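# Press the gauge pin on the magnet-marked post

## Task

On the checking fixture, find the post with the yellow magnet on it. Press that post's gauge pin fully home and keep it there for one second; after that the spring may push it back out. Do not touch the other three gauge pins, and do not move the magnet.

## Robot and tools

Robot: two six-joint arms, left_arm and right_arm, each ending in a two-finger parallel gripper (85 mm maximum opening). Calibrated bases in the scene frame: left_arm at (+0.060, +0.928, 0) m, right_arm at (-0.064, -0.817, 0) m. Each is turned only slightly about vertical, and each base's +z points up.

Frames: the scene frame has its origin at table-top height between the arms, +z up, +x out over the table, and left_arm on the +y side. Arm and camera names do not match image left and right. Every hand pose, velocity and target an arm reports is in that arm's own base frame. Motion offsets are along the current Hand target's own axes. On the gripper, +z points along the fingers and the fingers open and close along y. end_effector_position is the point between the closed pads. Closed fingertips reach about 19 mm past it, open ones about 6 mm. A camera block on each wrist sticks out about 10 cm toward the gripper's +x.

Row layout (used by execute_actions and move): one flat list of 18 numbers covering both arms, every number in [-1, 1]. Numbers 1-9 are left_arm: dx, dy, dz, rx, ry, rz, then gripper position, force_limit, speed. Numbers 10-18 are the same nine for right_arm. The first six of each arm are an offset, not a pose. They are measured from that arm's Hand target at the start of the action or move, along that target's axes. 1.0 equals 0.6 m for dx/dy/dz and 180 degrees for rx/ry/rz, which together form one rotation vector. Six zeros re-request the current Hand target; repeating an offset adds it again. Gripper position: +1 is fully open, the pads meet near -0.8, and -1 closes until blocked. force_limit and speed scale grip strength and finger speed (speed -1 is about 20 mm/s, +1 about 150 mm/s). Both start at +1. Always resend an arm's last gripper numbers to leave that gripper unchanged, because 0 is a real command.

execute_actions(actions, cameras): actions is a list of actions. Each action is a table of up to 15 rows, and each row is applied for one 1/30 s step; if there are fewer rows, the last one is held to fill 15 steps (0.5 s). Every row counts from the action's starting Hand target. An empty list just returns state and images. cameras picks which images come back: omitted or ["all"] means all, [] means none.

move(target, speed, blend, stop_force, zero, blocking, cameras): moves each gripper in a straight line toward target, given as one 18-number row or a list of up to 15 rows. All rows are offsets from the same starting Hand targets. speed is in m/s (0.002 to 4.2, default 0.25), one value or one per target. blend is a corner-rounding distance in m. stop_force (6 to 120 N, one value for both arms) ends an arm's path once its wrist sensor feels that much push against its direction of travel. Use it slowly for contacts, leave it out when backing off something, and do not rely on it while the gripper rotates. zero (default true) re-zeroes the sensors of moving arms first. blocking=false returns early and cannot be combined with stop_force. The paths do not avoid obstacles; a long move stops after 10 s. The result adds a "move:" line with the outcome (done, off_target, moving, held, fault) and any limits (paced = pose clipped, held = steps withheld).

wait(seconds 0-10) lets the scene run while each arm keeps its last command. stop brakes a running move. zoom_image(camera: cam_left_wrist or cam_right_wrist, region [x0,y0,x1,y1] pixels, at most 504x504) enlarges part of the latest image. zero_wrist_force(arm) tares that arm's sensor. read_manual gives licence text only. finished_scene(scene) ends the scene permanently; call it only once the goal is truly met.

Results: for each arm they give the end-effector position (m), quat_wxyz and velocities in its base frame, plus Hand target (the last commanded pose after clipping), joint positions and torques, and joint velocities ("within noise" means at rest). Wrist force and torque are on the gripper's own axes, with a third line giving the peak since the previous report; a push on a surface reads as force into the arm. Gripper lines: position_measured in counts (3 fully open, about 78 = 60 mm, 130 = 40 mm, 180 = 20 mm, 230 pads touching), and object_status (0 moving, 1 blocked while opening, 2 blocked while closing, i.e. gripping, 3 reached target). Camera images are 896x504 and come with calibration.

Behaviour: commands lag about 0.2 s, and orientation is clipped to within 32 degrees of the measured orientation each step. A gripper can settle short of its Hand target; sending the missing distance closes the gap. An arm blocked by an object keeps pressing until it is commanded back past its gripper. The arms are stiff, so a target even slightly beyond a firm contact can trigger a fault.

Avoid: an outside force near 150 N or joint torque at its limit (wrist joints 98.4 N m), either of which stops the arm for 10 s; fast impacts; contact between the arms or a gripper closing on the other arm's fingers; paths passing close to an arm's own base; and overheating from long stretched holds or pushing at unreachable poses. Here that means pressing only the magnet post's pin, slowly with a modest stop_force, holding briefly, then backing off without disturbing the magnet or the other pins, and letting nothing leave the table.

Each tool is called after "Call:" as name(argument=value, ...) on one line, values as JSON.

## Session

Call:
execute_actions(actions=[])

Call:
zoom_image(camera="cam_right_wrist", region=[160, 40, 480, 280])

Scene clock: 0.00 s.
left_arm: end_effector_position=(+1.6020, +0.5513, +0.3701) position_measured=3 object_status=3 end_effector_quat_wxyz=(-0.049, +0.940, +0.190, +0.279) | right_arm: end_effector_position=(+0.4481, +0.4679, +0.3319) position_measured=3 object_status=3 end_effector_quat_wxyz=(-0.272, +0.502, +0.649, +0.503)
Joint positions: left_arm=[0.193 -0.686 0.985 -2.439 -1.472 -3.319] | right_arm=[4.007 -1.969 -2.772 1.193 2.076 2.519]
Joint velocities: within noise
Joint torques (N m): no reading
Motor temperatures (°C): left_arm=[24 35 26 38 34 34] | right_arm=[28 35 36 37 34 38]
Wrist force (N): no reading
Wrist torque (N m): no reading
Wrist force, peak (N): no reading
Hand target: left_arm +1.6020, +0.5513, +0.3701; -0.049, +0.940, +0.190, +0.279 | right_arm +0.4481, +0.4679, +0.3319; -0.272, +0.502, +0.649, +0.503
Tool commands: left_gripper/position=+1.0 left_gripper/force_limit=+1.0 left_gripper/speed=+1.0 right_gripper/position=+1.0 right_gripper/force_limit=+1.0 right_gripper/speed=+1.0
camera_calibration:
cam_left_wrist: T_world_to_cam=[[0.280319, -0.958405, -0.0536817, 0.116011], [-0.933413, -0.259108, -0.248199, 1.75322], [0.223966, 0.119682, -0.967221, 0.0591923], [0, 0, 0, 1]] pos_world=[1.5907, 0.558373, 0.498626]
cam_right_wrist: T_world_to_cam=[[0.956613, -0.13676, 0.257272, -0.433465], [0.120637, -0.61784, -0.776995, 0.502422], [0.265214, 0.774319, -0.574535, -0.162484], [0, 0, 0, 1]] pos_world=[0.39714, 0.37695, 0.408545]

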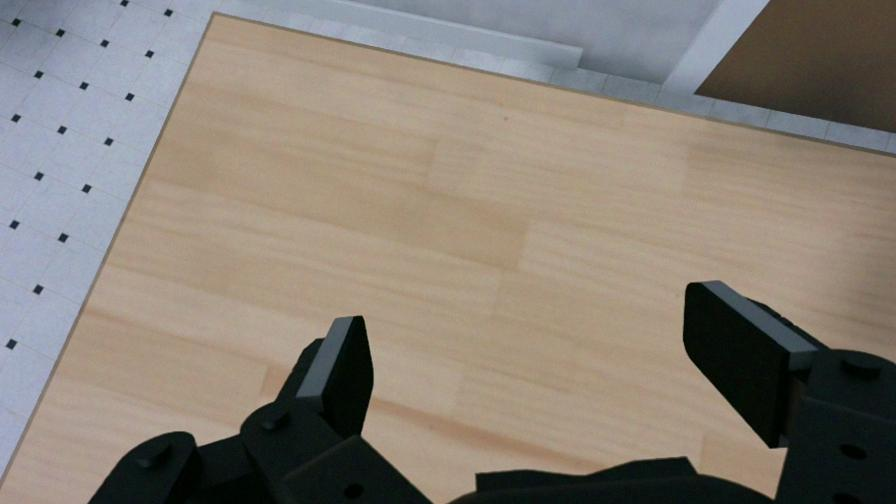

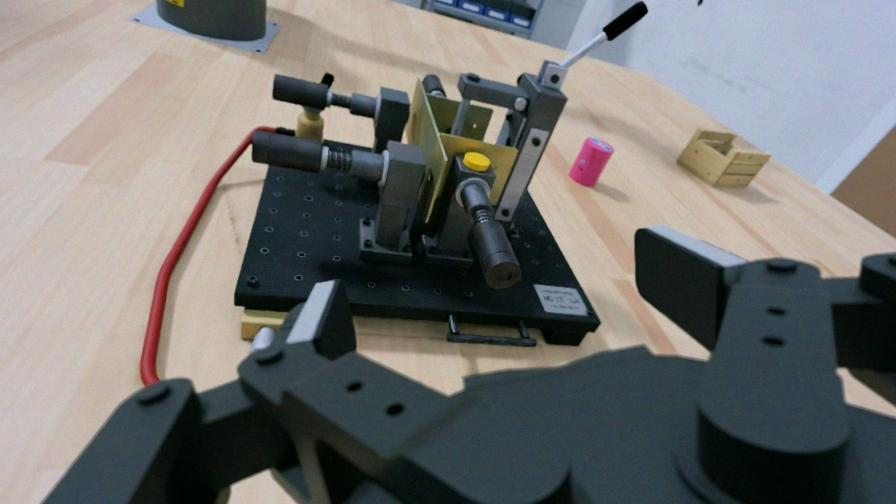

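Scaled by 1.575 from the camera's 896x504 image, which has a finer 1280x720 frame.

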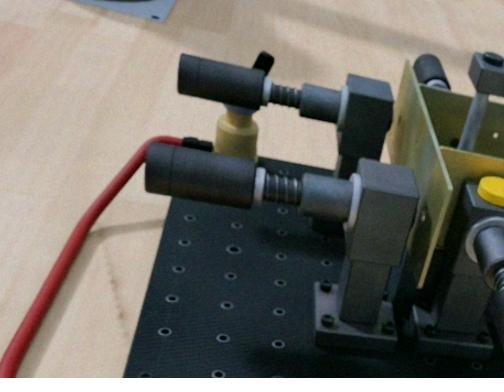

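Call:
move(target=[0,0,0,0,0,0,1,1,1,-0.2125,0.0657,0.3645,0.0475,0.0114,0.1147,-1,1,1], speed=0.3, cameras=["cam_right_wrist"])

Scene clock: 2.80 s.
left_arm: end_effector_position=(+1.6020, +0.5513, +0.3701) position_measured=3 object_status=3 end_effector_quat_wxyz=(-0.049, +0.940, +0.190, +0.279) | right_arm: end_effector_position=(+0.5621, +0.6216, +0.1617) position_measured=234 object_status=3 end_effector_quat_wxyz=(-0.405, +0.580, +0.579, +0.405)
Joint positions: left_arm=[0.193 -0.686 0.985 -2.439 -1.472 -3.319] | right_arm=[3.959 -2.331 -2.461 1.187 2.269 2.831]
Joint velocities: within noise
Joint torques (N m): left_arm=[0.31 -272.39 -106.22 -11.43 1.99 -0.27] | right_arm=[-18.12 126.3 12.87 2.55 6.69 5.56]
Motor temperatures (°C): left_arm=[24 35 26 38 34 34] | right_arm=[28 35 36 37 34 38]
Wrist force (N): left_arm=[0.3 -0.2 -0.3] | right_arm=[-0.6 0.3 0.0]
Wrist torque (N m): left_arm=[-0.02 -0.04 -0.01] | right_arm=[0.18 0.25 -0.29]
Wrist force, peak (N): left_arm=[0.7 -0.5 -0.3] | right_arm=[-2.2 2.0 2.6]
Hand target: left_arm +1.6020, +0.5513, +0.3701; -0.049, +0.940, +0.190, +0.279 | right_arm +0.5622, +0.6217, +0.1616; -0.406, +0.580, +0.579, +0.405
Off the commanded pose: left_arm 0.000 m, 0 deg | right_arm 0.000 m, 0 deg.
move: done
camera_calibration:
cam_right_wrist: T_world_to_cam=[[0.983855, -0.122775, -0.130215, -0.438927], [-0.177859, -0.589869, -0.787668, 0.603545], [0.019896, 0.798111, -0.602182, -0.281897], [0, 0, 0, 1]] pos_world=[0.544795, 0.527108, 0.248485]
Images, in order (width x height): cam_right_wrist 896x504.

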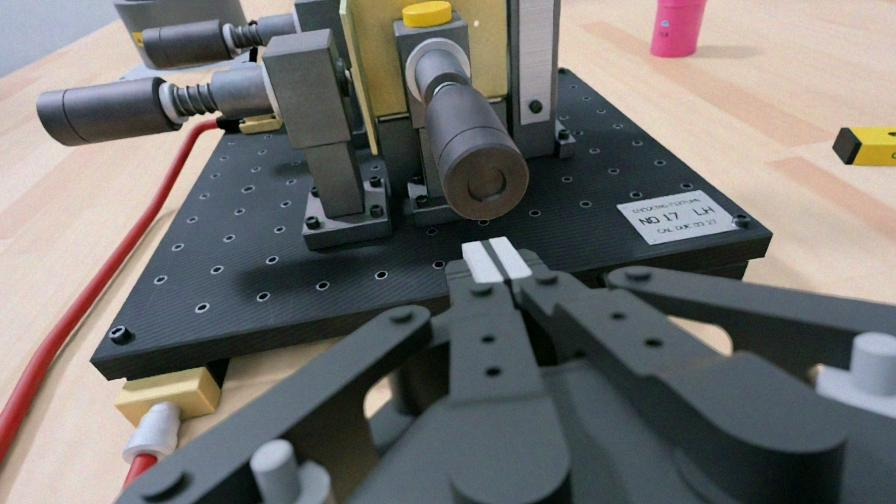

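Call:
move(target=[0,0,0,0,0,0,1,1,1,0.0037,0.01,0.0395,0,0,0,-1,1,1], cameras=[])

Call:
move(target="[0,0,0,0,0,0,1,1,1,0,0,0,0,0,0,-1,1,1],[0,0,0,0,0,0,1,1,1,0.0342,0,0.094,0,0,0,-1,1,1]", speed=0.02, stop_force=50, cameras=["cam_right_wrist"])

Scene clock: 4.03 s.
left_arm: end_effector_position=(+1.6020, +0.5513, +0.3701) position_measured=3 object_status=3 end_effector_quat_wxyz=(-0.049, +0.940, +0.190, +0.279) | right_arm: end_effector_position=(+0.5681, +0.6446, +0.1556) position_measured=234 object_status=3 end_effector_quat_wxyz=(-0.406, +0.580, +0.579, +0.405)
Joint positions: left_arm=[0.193 -0.686 0.985 -2.439 -1.472 -3.319] | right_arm=[3.977 -2.34 -2.435 1.176 2.253 2.842]
Joint velocities: within noise
Joint torques (N m): left_arm=[-0.54 -278.26 -107.01 -11.96 2.35 0.3] | right_arm=[25.59 136.05 18.83 2.41 -2.91 4.42]
Motor temperatures (°C): left_arm=[24 35 26 38 34 34] | right_arm=[28 35 36 37 34 38]
Wrist force (N): left_arm=[0.3 -0.1 0.0] | right_arm=[-0.9 0.0 0.0]
Wrist torque (N m): left_arm=[-0.01 -0.04 0.00] | right_arm=[0.14 0.33 -0.23]
Wrist force, peak (N): left_arm=[0.6 0.1 -0.1] | right_arm=[-0.9 0.1 -1.0]
Hand target: left_arm +1.6020, +0.5513, +0.3701; -0.049, +0.940, +0.190, +0.279 | right_arm +0.5682, +0.6447, +0.1556; -0.406, +0.580, +0.579, +0.405
Off the commanded pose: left_arm 0.000 m, 0 deg | right_arm 0.000 m, 0 deg.
move: done
No camera images: "cameras" was empty.


Call:
move(target=[0,0,0,0,0,0,1,1,1,0.0342,0,0.094,0,0,0,-1,1,1], speed=0.02, stop_force=50, cameras=["cam_right_wrist"])

Call:
wait(seconds=1, cameras=[])

Scene clock: 6.87 s.
left_arm: end_effector_position=(+1.6020, +0.5513, +0.3701) position_measured=3 object_status=3 end_effector_quat_wxyz=(-0.049, +0.940, +0.190, +0.279) | right_arm: end_effector_position=(+0.5672, +0.6788, +0.1557) position_measured=234 object_status=3 end_effector_quat_wxyz=(-0.406, +0.579, +0.580, +0.405)
Joint positions: left_arm=[0.193 -0.686 0.985 -2.439 -1.472 -3.319] | right_arm=[4.013 -2.34 -2.407 1.161 2.222 2.861]
Joint velocities: within noise
Joint torques (N m): left_arm=[2.16 -280.07 -109.9 -11.59 2.58 1.23] | right_arm=[11.83 157.84 14.05 8.08 0.91 -0.28]
Motor temperatures (°C): left_arm=[24 35 26 38 34 34] | right_arm=[28 35 36 37 34 38]
Wrist force (N): left_arm=[0.5 -0.1 0.1] | right_arm=[-3.4 0.2 -9.2]
Wrist torque (N m): left_arm=[-0.01 -0.07 0.00] | right_arm=[0.11 0.15 -0.15]
Wrist force, peak (N): left_arm=[0.7 -0.2 -0.2] | right_arm=[-33.4 -9.0 -138.9]
Hand target: left_arm +1.6020, +0.5513, +0.3701; -0.049, +0.940, +0.190, +0.279 | right_arm +0.5672, +0.6788, +0.1557; -0.406, +0.579, +0.580, +0.405 (not the last commanded pose)
Tool commands: left_gripper/position=+1.0 left_gripper/force_limit=+1.0 left_gripper/speed=+1.0 right_gripper/position=-1.0 right_gripper/force_limit=+1.0 right_gripper/speed=+1.0
Off the commanded pose: left_arm 0.000 m, 0 deg | right_arm 0.026 m, 0 deg.
FORCE FAULT: contact force on the right arm reached its limit, and that arm stopped. The contact can be on any part of that arm, not only on its tool. That arm's remaining commands of this call were not run. That arm is still stopped at the end of this call. That arm stays stopped for about 9 more seconds. Until then a move that you send moves the other arm only, and its call returns only when the move has ended. Once the stop has ended, the next robot result says so. If the stop ends while you think or write, that arm runs what you send next, counted from a new Hand target: where the arm stands when the stop ends. While its stop runs, that arm takes no new command, but its gripper still runs the gripper command that each later call begins with. Until it ends, the stop uses up actions while you think or wait. An arm that is not stopped still takes commands.
move: fault (right_arm; stop_force had ended the path)
camera_calibration:
cam_right_wrist: T_world_to_cam=[[0.984073, -0.121105, -0.130132, -0.439042], [-0.176783, -0.589814, -0.787951, 0.63281], [0.018671, 0.798406, -0.60183, -0.330833], [0, 0, 0, 1]] pos_world=[0.550097, 0.58421, 0.242385]
Images, in order (width x height): cam_right_wrist 896x504.

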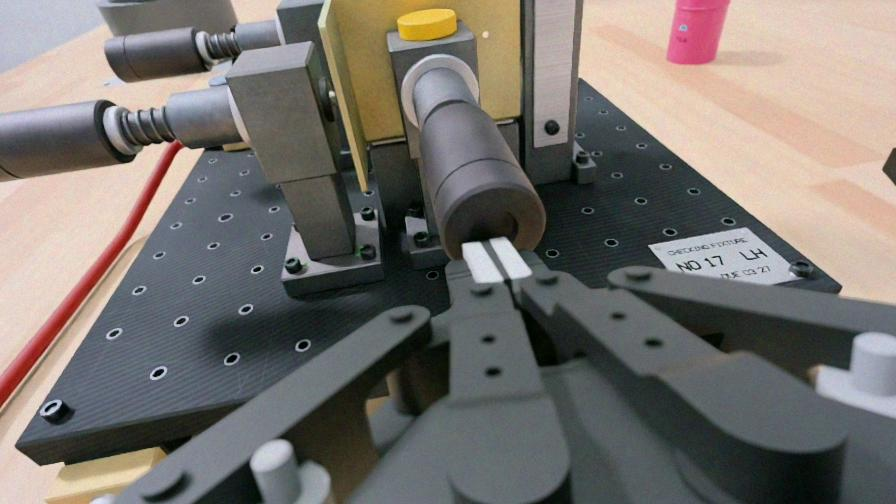

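not run: an earlier result of this reply reported a stop or a fault. Calls in your next reply go to the robot.

Call:
wait(seconds=9.2, cameras=[])

Call:
move(target=[0,0,0,0,0,0,1,1,1,0.0091,0,0.0251,0,0,0,-1,1,1], speed=0.005, stop_force=40, cameras=["cam_right_wrist"])

Call:
wait(seconds=1.2, cameras=[])

Scene clock: 16.33 s.
left_arm: end_effector_position=(+1.6020, +0.5513, +0.3701) position_measured=3 object_status=3 end_effector_quat_wxyz=(-0.049, +0.940, +0.190, +0.279) | right_arm: end_effector_position=(+0.5672, +0.6788, +0.1557) position_measured=234 object_status=3 end_effector_quat_wxyz=(-0.406, +0.579, +0.580, +0.405)
Joint positions: left_arm=[0.193 -0.686 0.985 -2.439 -1.472 -3.319] | right_arm=[4.013 -2.34 -2.407 1.161 2.222 2.861]
Joint velocities: within noise
Joint torques (N m): left_arm=[7.72 -284.44 -116.21 -11.12 4.62 2.27] | right_arm=[14.08 159.6 12.63 7.52 1.22 0.48]
Motor temperatures (°C): left_arm=[24 35 26 38 34 34] | right_arm=[28 35 36 37 34 38]
Wrist force (N): left_arm=[0.2 -0.3 0.0] | right_arm=[-3.7 0.3 -9.6]
Wrist torque (N m): left_arm=[-0.05 -0.02 -0.01] | right_arm=[0.12 0.20 -0.16]
Wrist force, peak (N): left_arm=[0.7 -0.3 -0.3] | right_arm=[-3.7 0.2 -9.8]
Hand target: left_arm +1.6020, +0.5513, +0.3701; -0.049, +0.940, +0.190, +0.279 | right_arm +0.5672, +0.6788, +0.1557; -0.406, +0.579, +0.580, +0.405 (not the last commanded pose)
Tool commands: left_gripper/position=+1.0 left_gripper/force_limit=+1.0 left_gripper/speed=+1.0 right_gripper/position=-1.0 right_gripper/force_limit=+1.0 right_gripper/speed=+1.0
Off the commanded pose: left_arm 0.000 m, 0 deg | right_arm 0.026 m, 0 deg.
FORCE FAULT, CONTINUED: the right arm's stop, for the force fault that an earlier result reported, is over. The rest of the stop counts as 19 of the actions that you can send in this scene. During its stop the right arm's controller moved it back a little. That arm's target is now where it stood when the stop ended, not its last command. That arm accepts commands again.
wait: 9.20 s; at rest from the start
No camera images: "cameras" was empty.

Scene clock: 17.80 s.
left_arm: end_effector_position=(+1.6020, +0.5513, +0.3701) position_measured=3 object_status=3 end_effector_quat_wxyz=(-0.049, +0.940, +0.190, +0.279) | right_arm: end_effector_position=(+0.5672, +0.6808, +0.1557) position_measured=234 object_status=3 end_effector_quat_wxyz=(-0.406, +0.579, +0.579, +0.405)
Joint positions: left_arm=[0.193 -0.686 0.985 -2.439 -1.472 -3.319] | right_arm=[4.015 -2.34 -2.405 1.16 2.22 2.862]
Joint velocities: within noise
Joint torques (N m): left_arm=[5.93 -289.62 -116.3 -11.08 5.47 2.45] | right_arm=[14.73 157.45 27.75 6.71 6.58 -5.91]
Motor temperatures (°C): left_arm=[24 35 26 38 34 34] | right_arm=[28 35 36 37 34 38]
Wrist force (N): left_arm=[0.3 -0.2 -0.3] | right_arm=[-14.7 -3.3 -58.5]
Wrist torque (N m): left_arm=[-0.02 -0.05 0.00] | right_arm=[0.18 0.39 -0.20]
Wrist force, peak (N): left_arm=[0.7 0.1 -0.2] | right_arm=[-19.5 -3.3 -72.1]
Hand target: left_arm +1.6020, +0.5513, +0.3701; -0.049, +0.940, +0.190, +0.279 | right_arm +0.5672, +0.6808, +0.1557; -0.406, +0.579, +0.580, +0.405 (not the last commanded pose)
Off the commanded pose: left_arm 0.000 m, 0 deg | right_arm 0.014 m, 0 deg.
move: contact (right_arm)
camera_calibration:
cam_right_wrist: T_world_to_cam=[[0.984055, -0.121174, -0.130199, -0.438721], [-0.176879, -0.589849, -0.787904, 0.634111], [0.018676, 0.79837, -0.601877, -0.33248], [0, 0, 0, 1]] pos_world=[0.550096, 0.586309, 0.242385]
Images, in order (width x height): cam_right_wrist 896x504.

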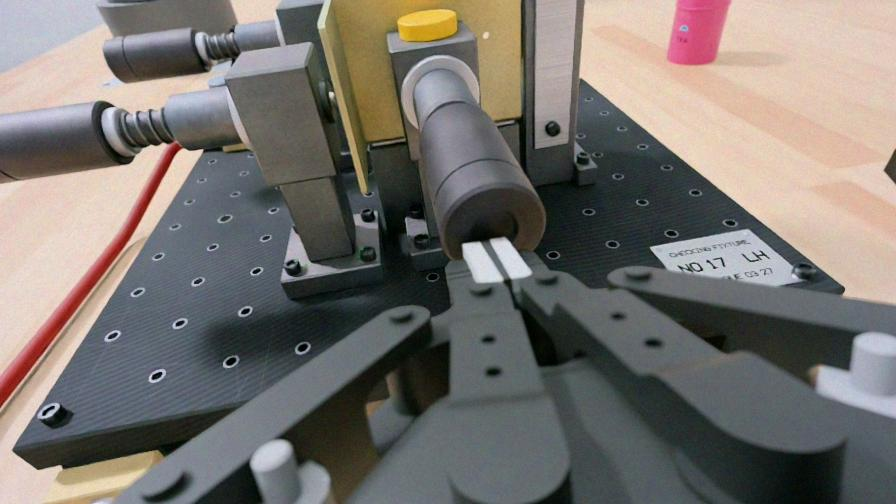

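Scene clock: 19.00 s.
left_arm: end_effector_position=(+1.6020, +0.5513, +0.3701) position_measured=3 object_status=3 end_effector_quat_wxyz=(-0.049, +0.940, +0.190, +0.279) | right_arm: end_effector_position=(+0.5672, +0.6808, +0.1557) position_measured=234 object_status=3 end_effector_quat_wxyz=(-0.406, +0.579, +0.580, +0.405)
Joint positions: left_arm=[0.193 -0.686 0.985 -2.439 -1.472 -3.319] | right_arm=[4.015 -2.34 -2.405 1.16 2.22 2.862]
Joint velocities: within noise
Joint torques (N m): left_arm=[9.05 -288.65 -114.75 -10.5 5.46 1.93] | right_arm=[11.75 165.08 27.32 7.94 7.23 -5.57]
Motor temperatures (°C): left_arm=[24 35 26 38 34 34] | right_arm=[28 35 36 37 34 38]
Wrist force (N): left_arm=[0.4 -0.1 -0.1] | right_arm=[-13.7 -3.1 -55.7]
Wrist torque (N m): left_arm=[-0.01 -0.06 -0.01] | right_arm=[0.20 0.39 -0.19]
Wrist force, peak (N): left_arm=[0.6 -0.3 0.1] | right_arm=[-14.6 -3.0 -58.4]
Hand target: left_arm +1.6020, +0.5513, +0.3701; -0.049, +0.940, +0.190, +0.279 | right_arm +0.5672, +0.6808, +0.1557; -0.406, +0.579, +0.580, +0.405 (not the last commanded pose)
Tool commands: left_gripper/position=+1.0 left_gripper/force_limit=+1.0 left_gripper/speed=+1.0 right_gripper/position=-1.0 right_gripper/force_limit=+1.0 right_gripper/speed=+1.0
Off the commanded pose: left_arm 0.000 m, 0 deg | right_arm 0.014 m, 0 deg.
wait: 1.20 s; at rest by 0.17 s
No camera images: "cameras" was empty.

Call:
finished_scene(scene=2)

The scene is finished: the task was done.


## Next scene

The same job, from a new start.

Call:
execute_actions(actions=[])

Scene clock: 0.00 s.
left_arm: end_effector_position=(+0.3071, -0.4220, +0.1602) position_measured=3 object_status=3 end_effector_quat_wxyz=(+0.066, +0.956, -0.074, +0.275) | right_arm: end_effector_position=(+0.4900, -0.3027, +0.2369) position_measured=3 object_status=3 end_effector_quat_wxyz=(+0.548, -0.467, -0.511, -0.471)
Joint positions: left_arm=[-1.763 -1.739 2.857 -2.766 -1.003 1.555] | right_arm=[2.511 -2.074 -2.06 -2.212 2.389 -0.015]
Joint velocities: within noise
Joint torques (N m): no reading
Motor temperatures (°C): left_arm=[24 35 26 38 34 33] | right_arm=[28 35 35 36 33 38]
Wrist force (N): no reading
Wrist torque (N m): no reading
Wrist force, peak (N): no reading
Hand target: left_arm +0.3071, -0.4220, +0.1602; +0.066, +0.956, -0.074, +0.275 | right_arm +0.4900, -0.3027, +0.2369; +0.548, -0.467, -0.511, -0.471
Tool commands: left_gripper/position=+1.0 left_gripper/force_limit=+1.0 left_gripper/speed=+1.0 right_gripper/position=+1.0 right_gripper/force_limit=+1.0 right_gripper/speed=+1.0
camera_calibration:
cam_left_wrist: T_world_to_cam=[[-0.285835, -0.958093, 0.0188626, -0.30276], [-0.929607, 0.27245, -0.248197, 0.463413], [0.232657, -0.0884782, -0.968526, 0.172428], [0, 0, 0, 1]] pos_world=[0.304136, -0.401073, 0.28773]
cam_right_wrist: T_world_to_cam=[[0.978979, 0.0562001, -0.196068, -0.399553], [-0.174505, -0.266853, -0.947807, 0.238768], [-0.105588, 0.962097, -0.251436, 0.530477], [0, 0, 0, 1]] pos_world=[0.488832, -0.424199, 0.281347]

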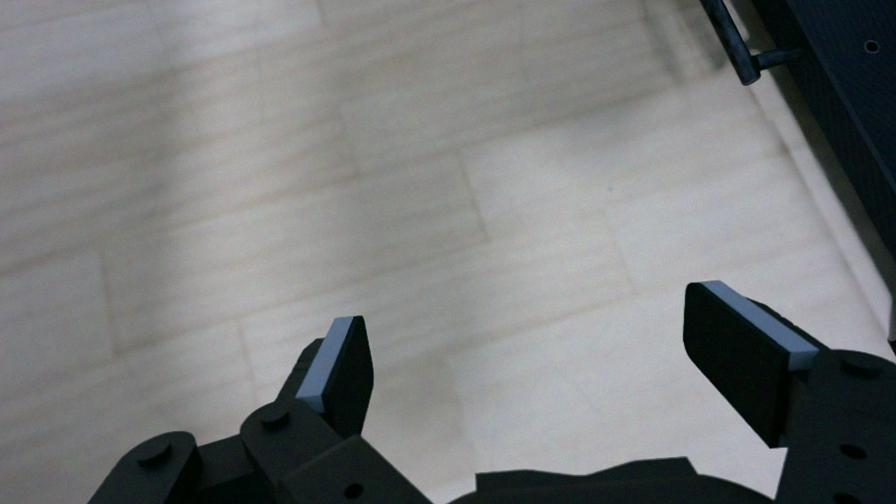

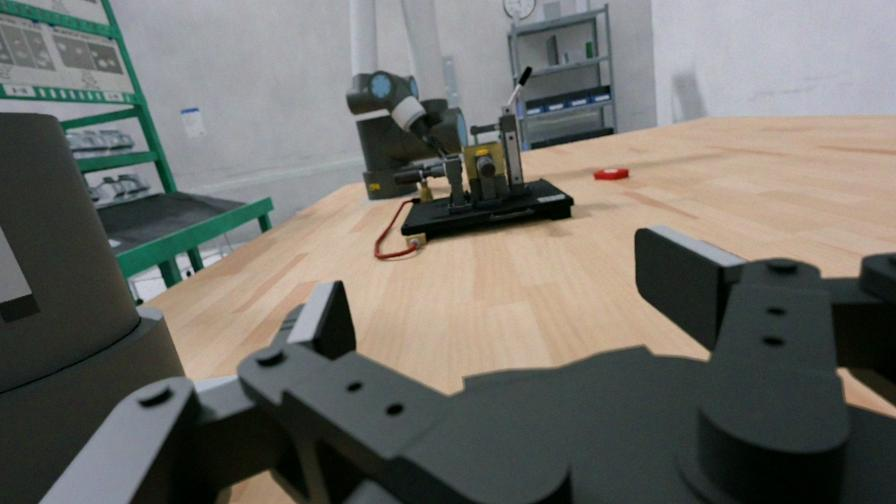

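Call:
zoom_image(camera="cam_right_wrist", region=[370, 60, 590, 260])

Scaled by 2.291 from the camera's 896x504 image, which has a finer 1280x720 frame.

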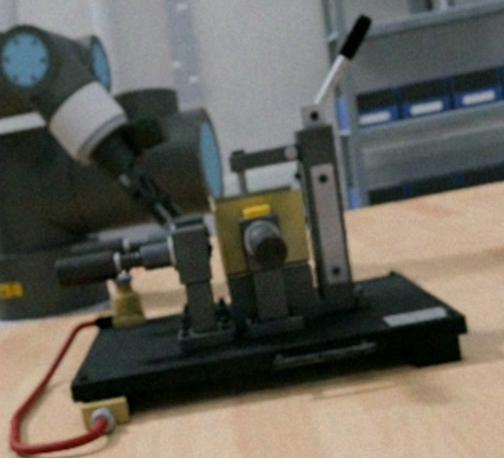

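Call:
move(target=[[0,0,0,0,0,0,1,1,1,0.035,0.283,0.555,-0.0199,-0.062,-0.0017,-1,1,1],[0,0,0,0,0,0,1,1,1,0.047,0.129,0.975,-0.0398,-0.124,-0.0034,-1,1,1]], speed=0.4, blend=[0.1,0], cameras=["cam_right_wrist"])

Call:
zoom_image(camera="cam_right_wrist", region=[300, 0, 700, 260])

Scene clock: 6.33 s.
left_arm: end_effector_position=(+0.3071, -0.4220, +0.1602) position_measured=3 object_status=3 end_effector_quat_wxyz=(+0.066, +0.956, -0.074, +0.275) | right_arm: end_effector_position=(+0.4974, +0.2858, +0.2877) position_measured=234 object_status=3 end_effector_quat_wxyz=(-0.406, +0.579, +0.579, +0.405)
Joint positions: left_arm=[-1.763 -1.739 2.857 -2.766 -1.003 1.555] | right_arm=[3.495 -1.995 -2.737 0.777 2.651 2.393]
Joint velocities: within noise
Joint torques (N m): left_arm=[7.35 -9.8 -59.25 -8.18 3.46 -0.6] | right_arm=[22.25 76.82 -1.36 14.72 0.14 6.3]
Motor temperatures (°C): left_arm=[24 35 26 38 34 33] | right_arm=[28 35 35 36 33 38]
Wrist force (N): left_arm=[0.1 0.1 0.3] | right_arm=[0.2 -0.1 0.8]
Wrist torque (N m): left_arm=[0.02 -0.02 0.00] | right_arm=[0.16 0.19 -0.11]
Wrist force, peak (N): left_arm=[0.4 0.1 -0.4] | right_arm=[0.9 -0.2 4.5]
Hand target: left_arm +0.3071, -0.4220, +0.1602; +0.066, +0.956, -0.074, +0.275 | right_arm +0.4974, +0.2858, +0.2877; -0.406, +0.579, +0.579, +0.405
Off the commanded pose: left_arm 0.000 m, 0 deg | right_arm 0.000 m, 0 deg.
move: done
camera_calibration:
cam_right_wrist: T_world_to_cam=[[0.984039, -0.121192, -0.130306, -0.400672], [-0.17697, -0.589615, -0.788058, 0.492776], [0.0186764, 0.798541, -0.601651, 0.0635895], [0, 0, 0, 1]] pos_world=[0.480296, 0.191211, 0.374385]
Images, in order (width x height): cam_right_wrist 896x504.

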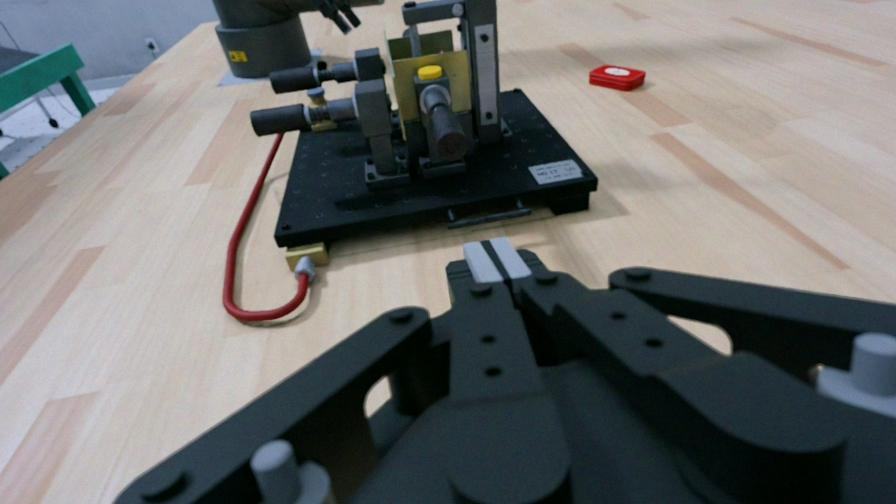

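Scaled by 1.260 from the camera's 896x504 image, which has a finer 1280x720 frame.

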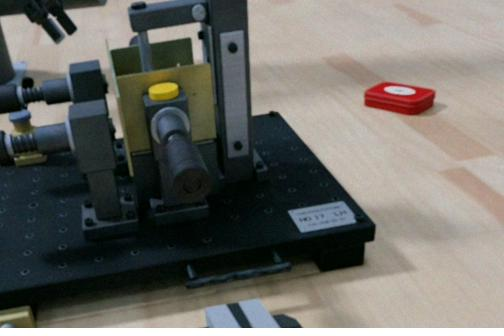

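Call:
move(target=[0,0,0,0,0,0,1,1,1,-0.0117,0.035,0.611,0,0,0,-1,1,1], speed=0.3, cameras=["cam_right_wrist"])

Scene clock: 8.50 s.
left_arm: end_effector_position=(+0.3071, -0.4220, +0.1602) position_measured=3 object_status=3 end_effector_quat_wxyz=(+0.066, +0.956, -0.074, +0.275) | right_arm: end_effector_position=(+0.5180, +0.6277, +0.1557) position_measured=234 object_status=3 end_effector_quat_wxyz=(-0.406, +0.579, +0.579, +0.405)
Joint positions: left_arm=[-1.763 -1.739 2.857 -2.766 -1.003 1.555] | right_arm=[4.021 -2.353 -2.505 1.274 2.214 2.866]
Joint velocities: within noise
Joint torques (N m): left_arm=[4.93 -8.66 -60.58 -7.93 4.02 -0.64] | right_arm=[27.13 133.23 11.31 4.54 -2.75 5.8]
Motor temperatures (°C): left_arm=[24 35 26 38 34 33] | right_arm=[28 35 35 36 33 38]
Wrist force (N): left_arm=[-0.1 0.2 -0.2] | right_arm=[0.0 0.4 1.3]
Wrist torque (N m): left_arm=[0.04 0.03 0.00] | right_arm=[0.43 -0.07 -0.03]
Wrist force, peak (N): left_arm=[0.0 -0.2 -0.4] | right_arm=[0.1 0.0 4.9]
Hand target: left_arm +0.3071, -0.4220, +0.1602; +0.066, +0.956, -0.074, +0.275 | right_arm +0.5180, +0.6279, +0.1556; -0.406, +0.579, +0.579, +0.405
Off the commanded pose: left_arm 0.000 m, 0 deg | right_arm 0.000 m, 0 deg.
move: done
camera_calibration:
cam_right_wrist: T_world_to_cam=[[0.984016, -0.121335, -0.130349, -0.39661], [-0.177088, -0.589521, -0.788102, 0.594007], [0.018781, 0.798588, -0.601585, -0.289328], [0, 0, 0, 1]] pos_world=[0.500896, 0.533111, 0.242385]
Images, in order (width x height): cam_right_wrist 896x504.

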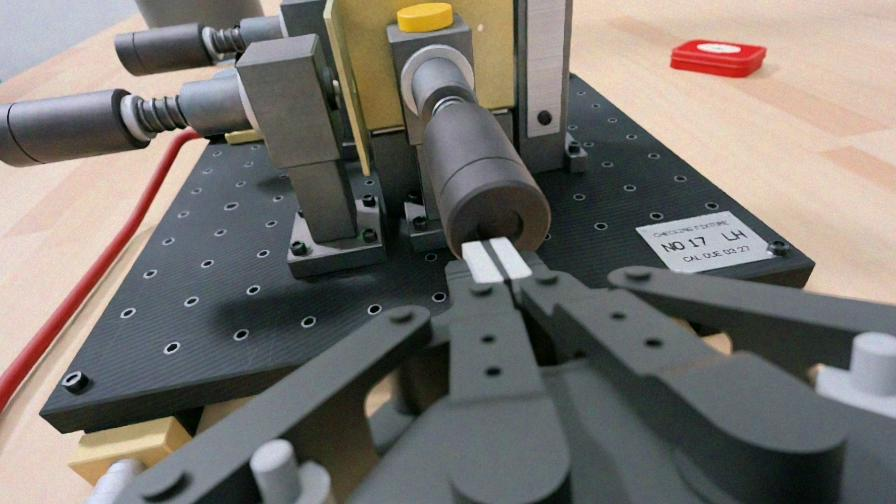

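Call:
move(target=[0,0,0,0,0,0,1,1,1,0.0257,-0.002,0.0705,0,0,0,-1,1,1], speed=0.008, stop_force=45, cameras=["cam_right_wrist"])

Call:
wait(seconds=1.1, cameras=[])

Scene clock: 12.40 s.
left_arm: end_effector_position=(+0.3071, -0.4220, +0.1602) position_measured=3 object_status=3 end_effector_quat_wxyz=(+0.066, +0.956, -0.074, +0.275) | right_arm: end_effector_position=(+0.5174, +0.6488, +0.1557) position_measured=234 object_status=3 end_effector_quat_wxyz=(-0.406, +0.579, +0.579, +0.405)
Joint positions: left_arm=[-1.763 -1.739 2.857 -2.766 -1.003 1.555] | right_arm=[4.045 -2.351 -2.488 1.262 2.192 2.879]
Joint velocities: within noise
Joint torques (N m): left_arm=[10.75 -7.27 -63.05 -7.07 4.27 -1.24] | right_arm=[12.29 146.19 13.4 9.37 8.5 -7.43]
Motor temperatures (°C): left_arm=[24 35 26 38 34 33] | right_arm=[28 35 35 36 33 38]
Wrist force (N): left_arm=[0.4 -0.1 0.0] | right_arm=[-14.9 4.3 -48.5]
Wrist torque (N m): left_arm=[-0.01 -0.06 0.00] | right_arm=[0.49 0.01 -0.02]
Wrist force, peak (N): left_arm=[0.4 0.1 -0.3] | right_arm=[-22.6 5.3 -77.8]
Hand target: left_arm +0.3071, -0.4220, +0.1602; +0.066, +0.956, -0.074, +0.275 | right_arm +0.5174, +0.6488, +0.1557; -0.406, +0.579, +0.579, +0.405 (not the last commanded pose)
Off the commanded pose: left_arm 0.000 m, 0 deg | right_arm 0.024 m, 0 deg.
move: contact (right_arm)
camera_calibration:
cam_right_wrist: T_world_to_cam=[[0.984016, -0.121406, -0.13028, -0.393437], [-0.177075, -0.589509, -0.788114, 0.606329], [0.0188807, 0.798586, -0.601584, -0.306216], [0, 0, 0, 1]] pos_world=[0.500296, 0.554211, 0.242385]
Images, in order (width x height): cam_right_wrist 896x504.

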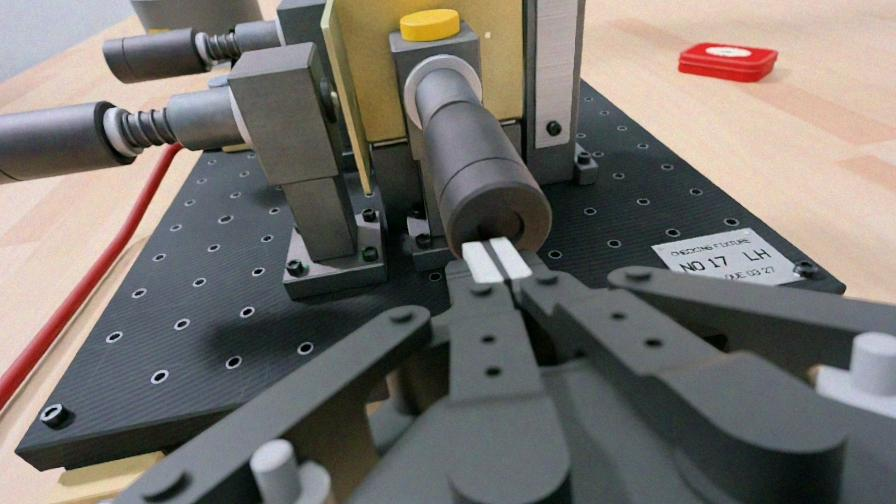

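Scene clock: 13.50 s.
left_arm: end_effector_position=(+0.3071, -0.4220, +0.1602) position_measured=3 object_status=3 end_effector_quat_wxyz=(+0.066, +0.956, -0.074, +0.275) | right_arm: end_effector_position=(+0.5174, +0.6488, +0.1557) position_measured=234 object_status=3 end_effector_quat_wxyz=(-0.406, +0.579, +0.579, +0.405)
Joint positions: left_arm=[-1.763 -1.739 2.857 -2.766 -1.003 1.555] | right_arm=[4.045 -2.351 -2.488 1.262 2.192 2.878]
Joint velocities: within noise
Joint torques (N m): left_arm=[11.14 -5.52 -66.12 -6.95 4.19 -1.66] | right_arm=[10.78 137.63 14.85 10.17 9.27 -7.26]
Motor temperatures (°C): left_arm=[24 35 26 38 34 33] | right_arm=[28 35 35 36 33 38]
Wrist force (N): left_arm=[0.3 -0.1 -0.1] | right_arm=[-13.8 4.3 -45.7]
Wrist torque (N m): left_arm=[0.00 -0.05 0.00] | right_arm=[0.49 0.03 -0.02]
Wrist force, peak (N): left_arm=[-0.5 -0.1 -0.2] | right_arm=[-15.4 4.3 -47.9]
Hand target: left_arm +0.3071, -0.4220, +0.1602; +0.066, +0.956, -0.074, +0.275 | right_arm +0.5174, +0.6488, +0.1557; -0.406, +0.579, +0.579, +0.405 (not the last commanded pose)
Tool commands: left_gripper/position=+1.0 left_gripper/force_limit=+1.0 left_gripper/speed=+1.0 right_gripper/position=-1.0 right_gripper/force_limit=+1.0 right_gripper/speed=+1.0
Off the commanded pose: left_arm 0.000 m, 0 deg | right_arm 0.024 m, 0 deg.
wait: 1.10 s; at rest by 0.17 s
No camera images: "cameras" was empty.

Image matches scene 2's bottomed state (spring hidden).

Call:
finished_scene(scene=3)

The scene is finished: the task was done.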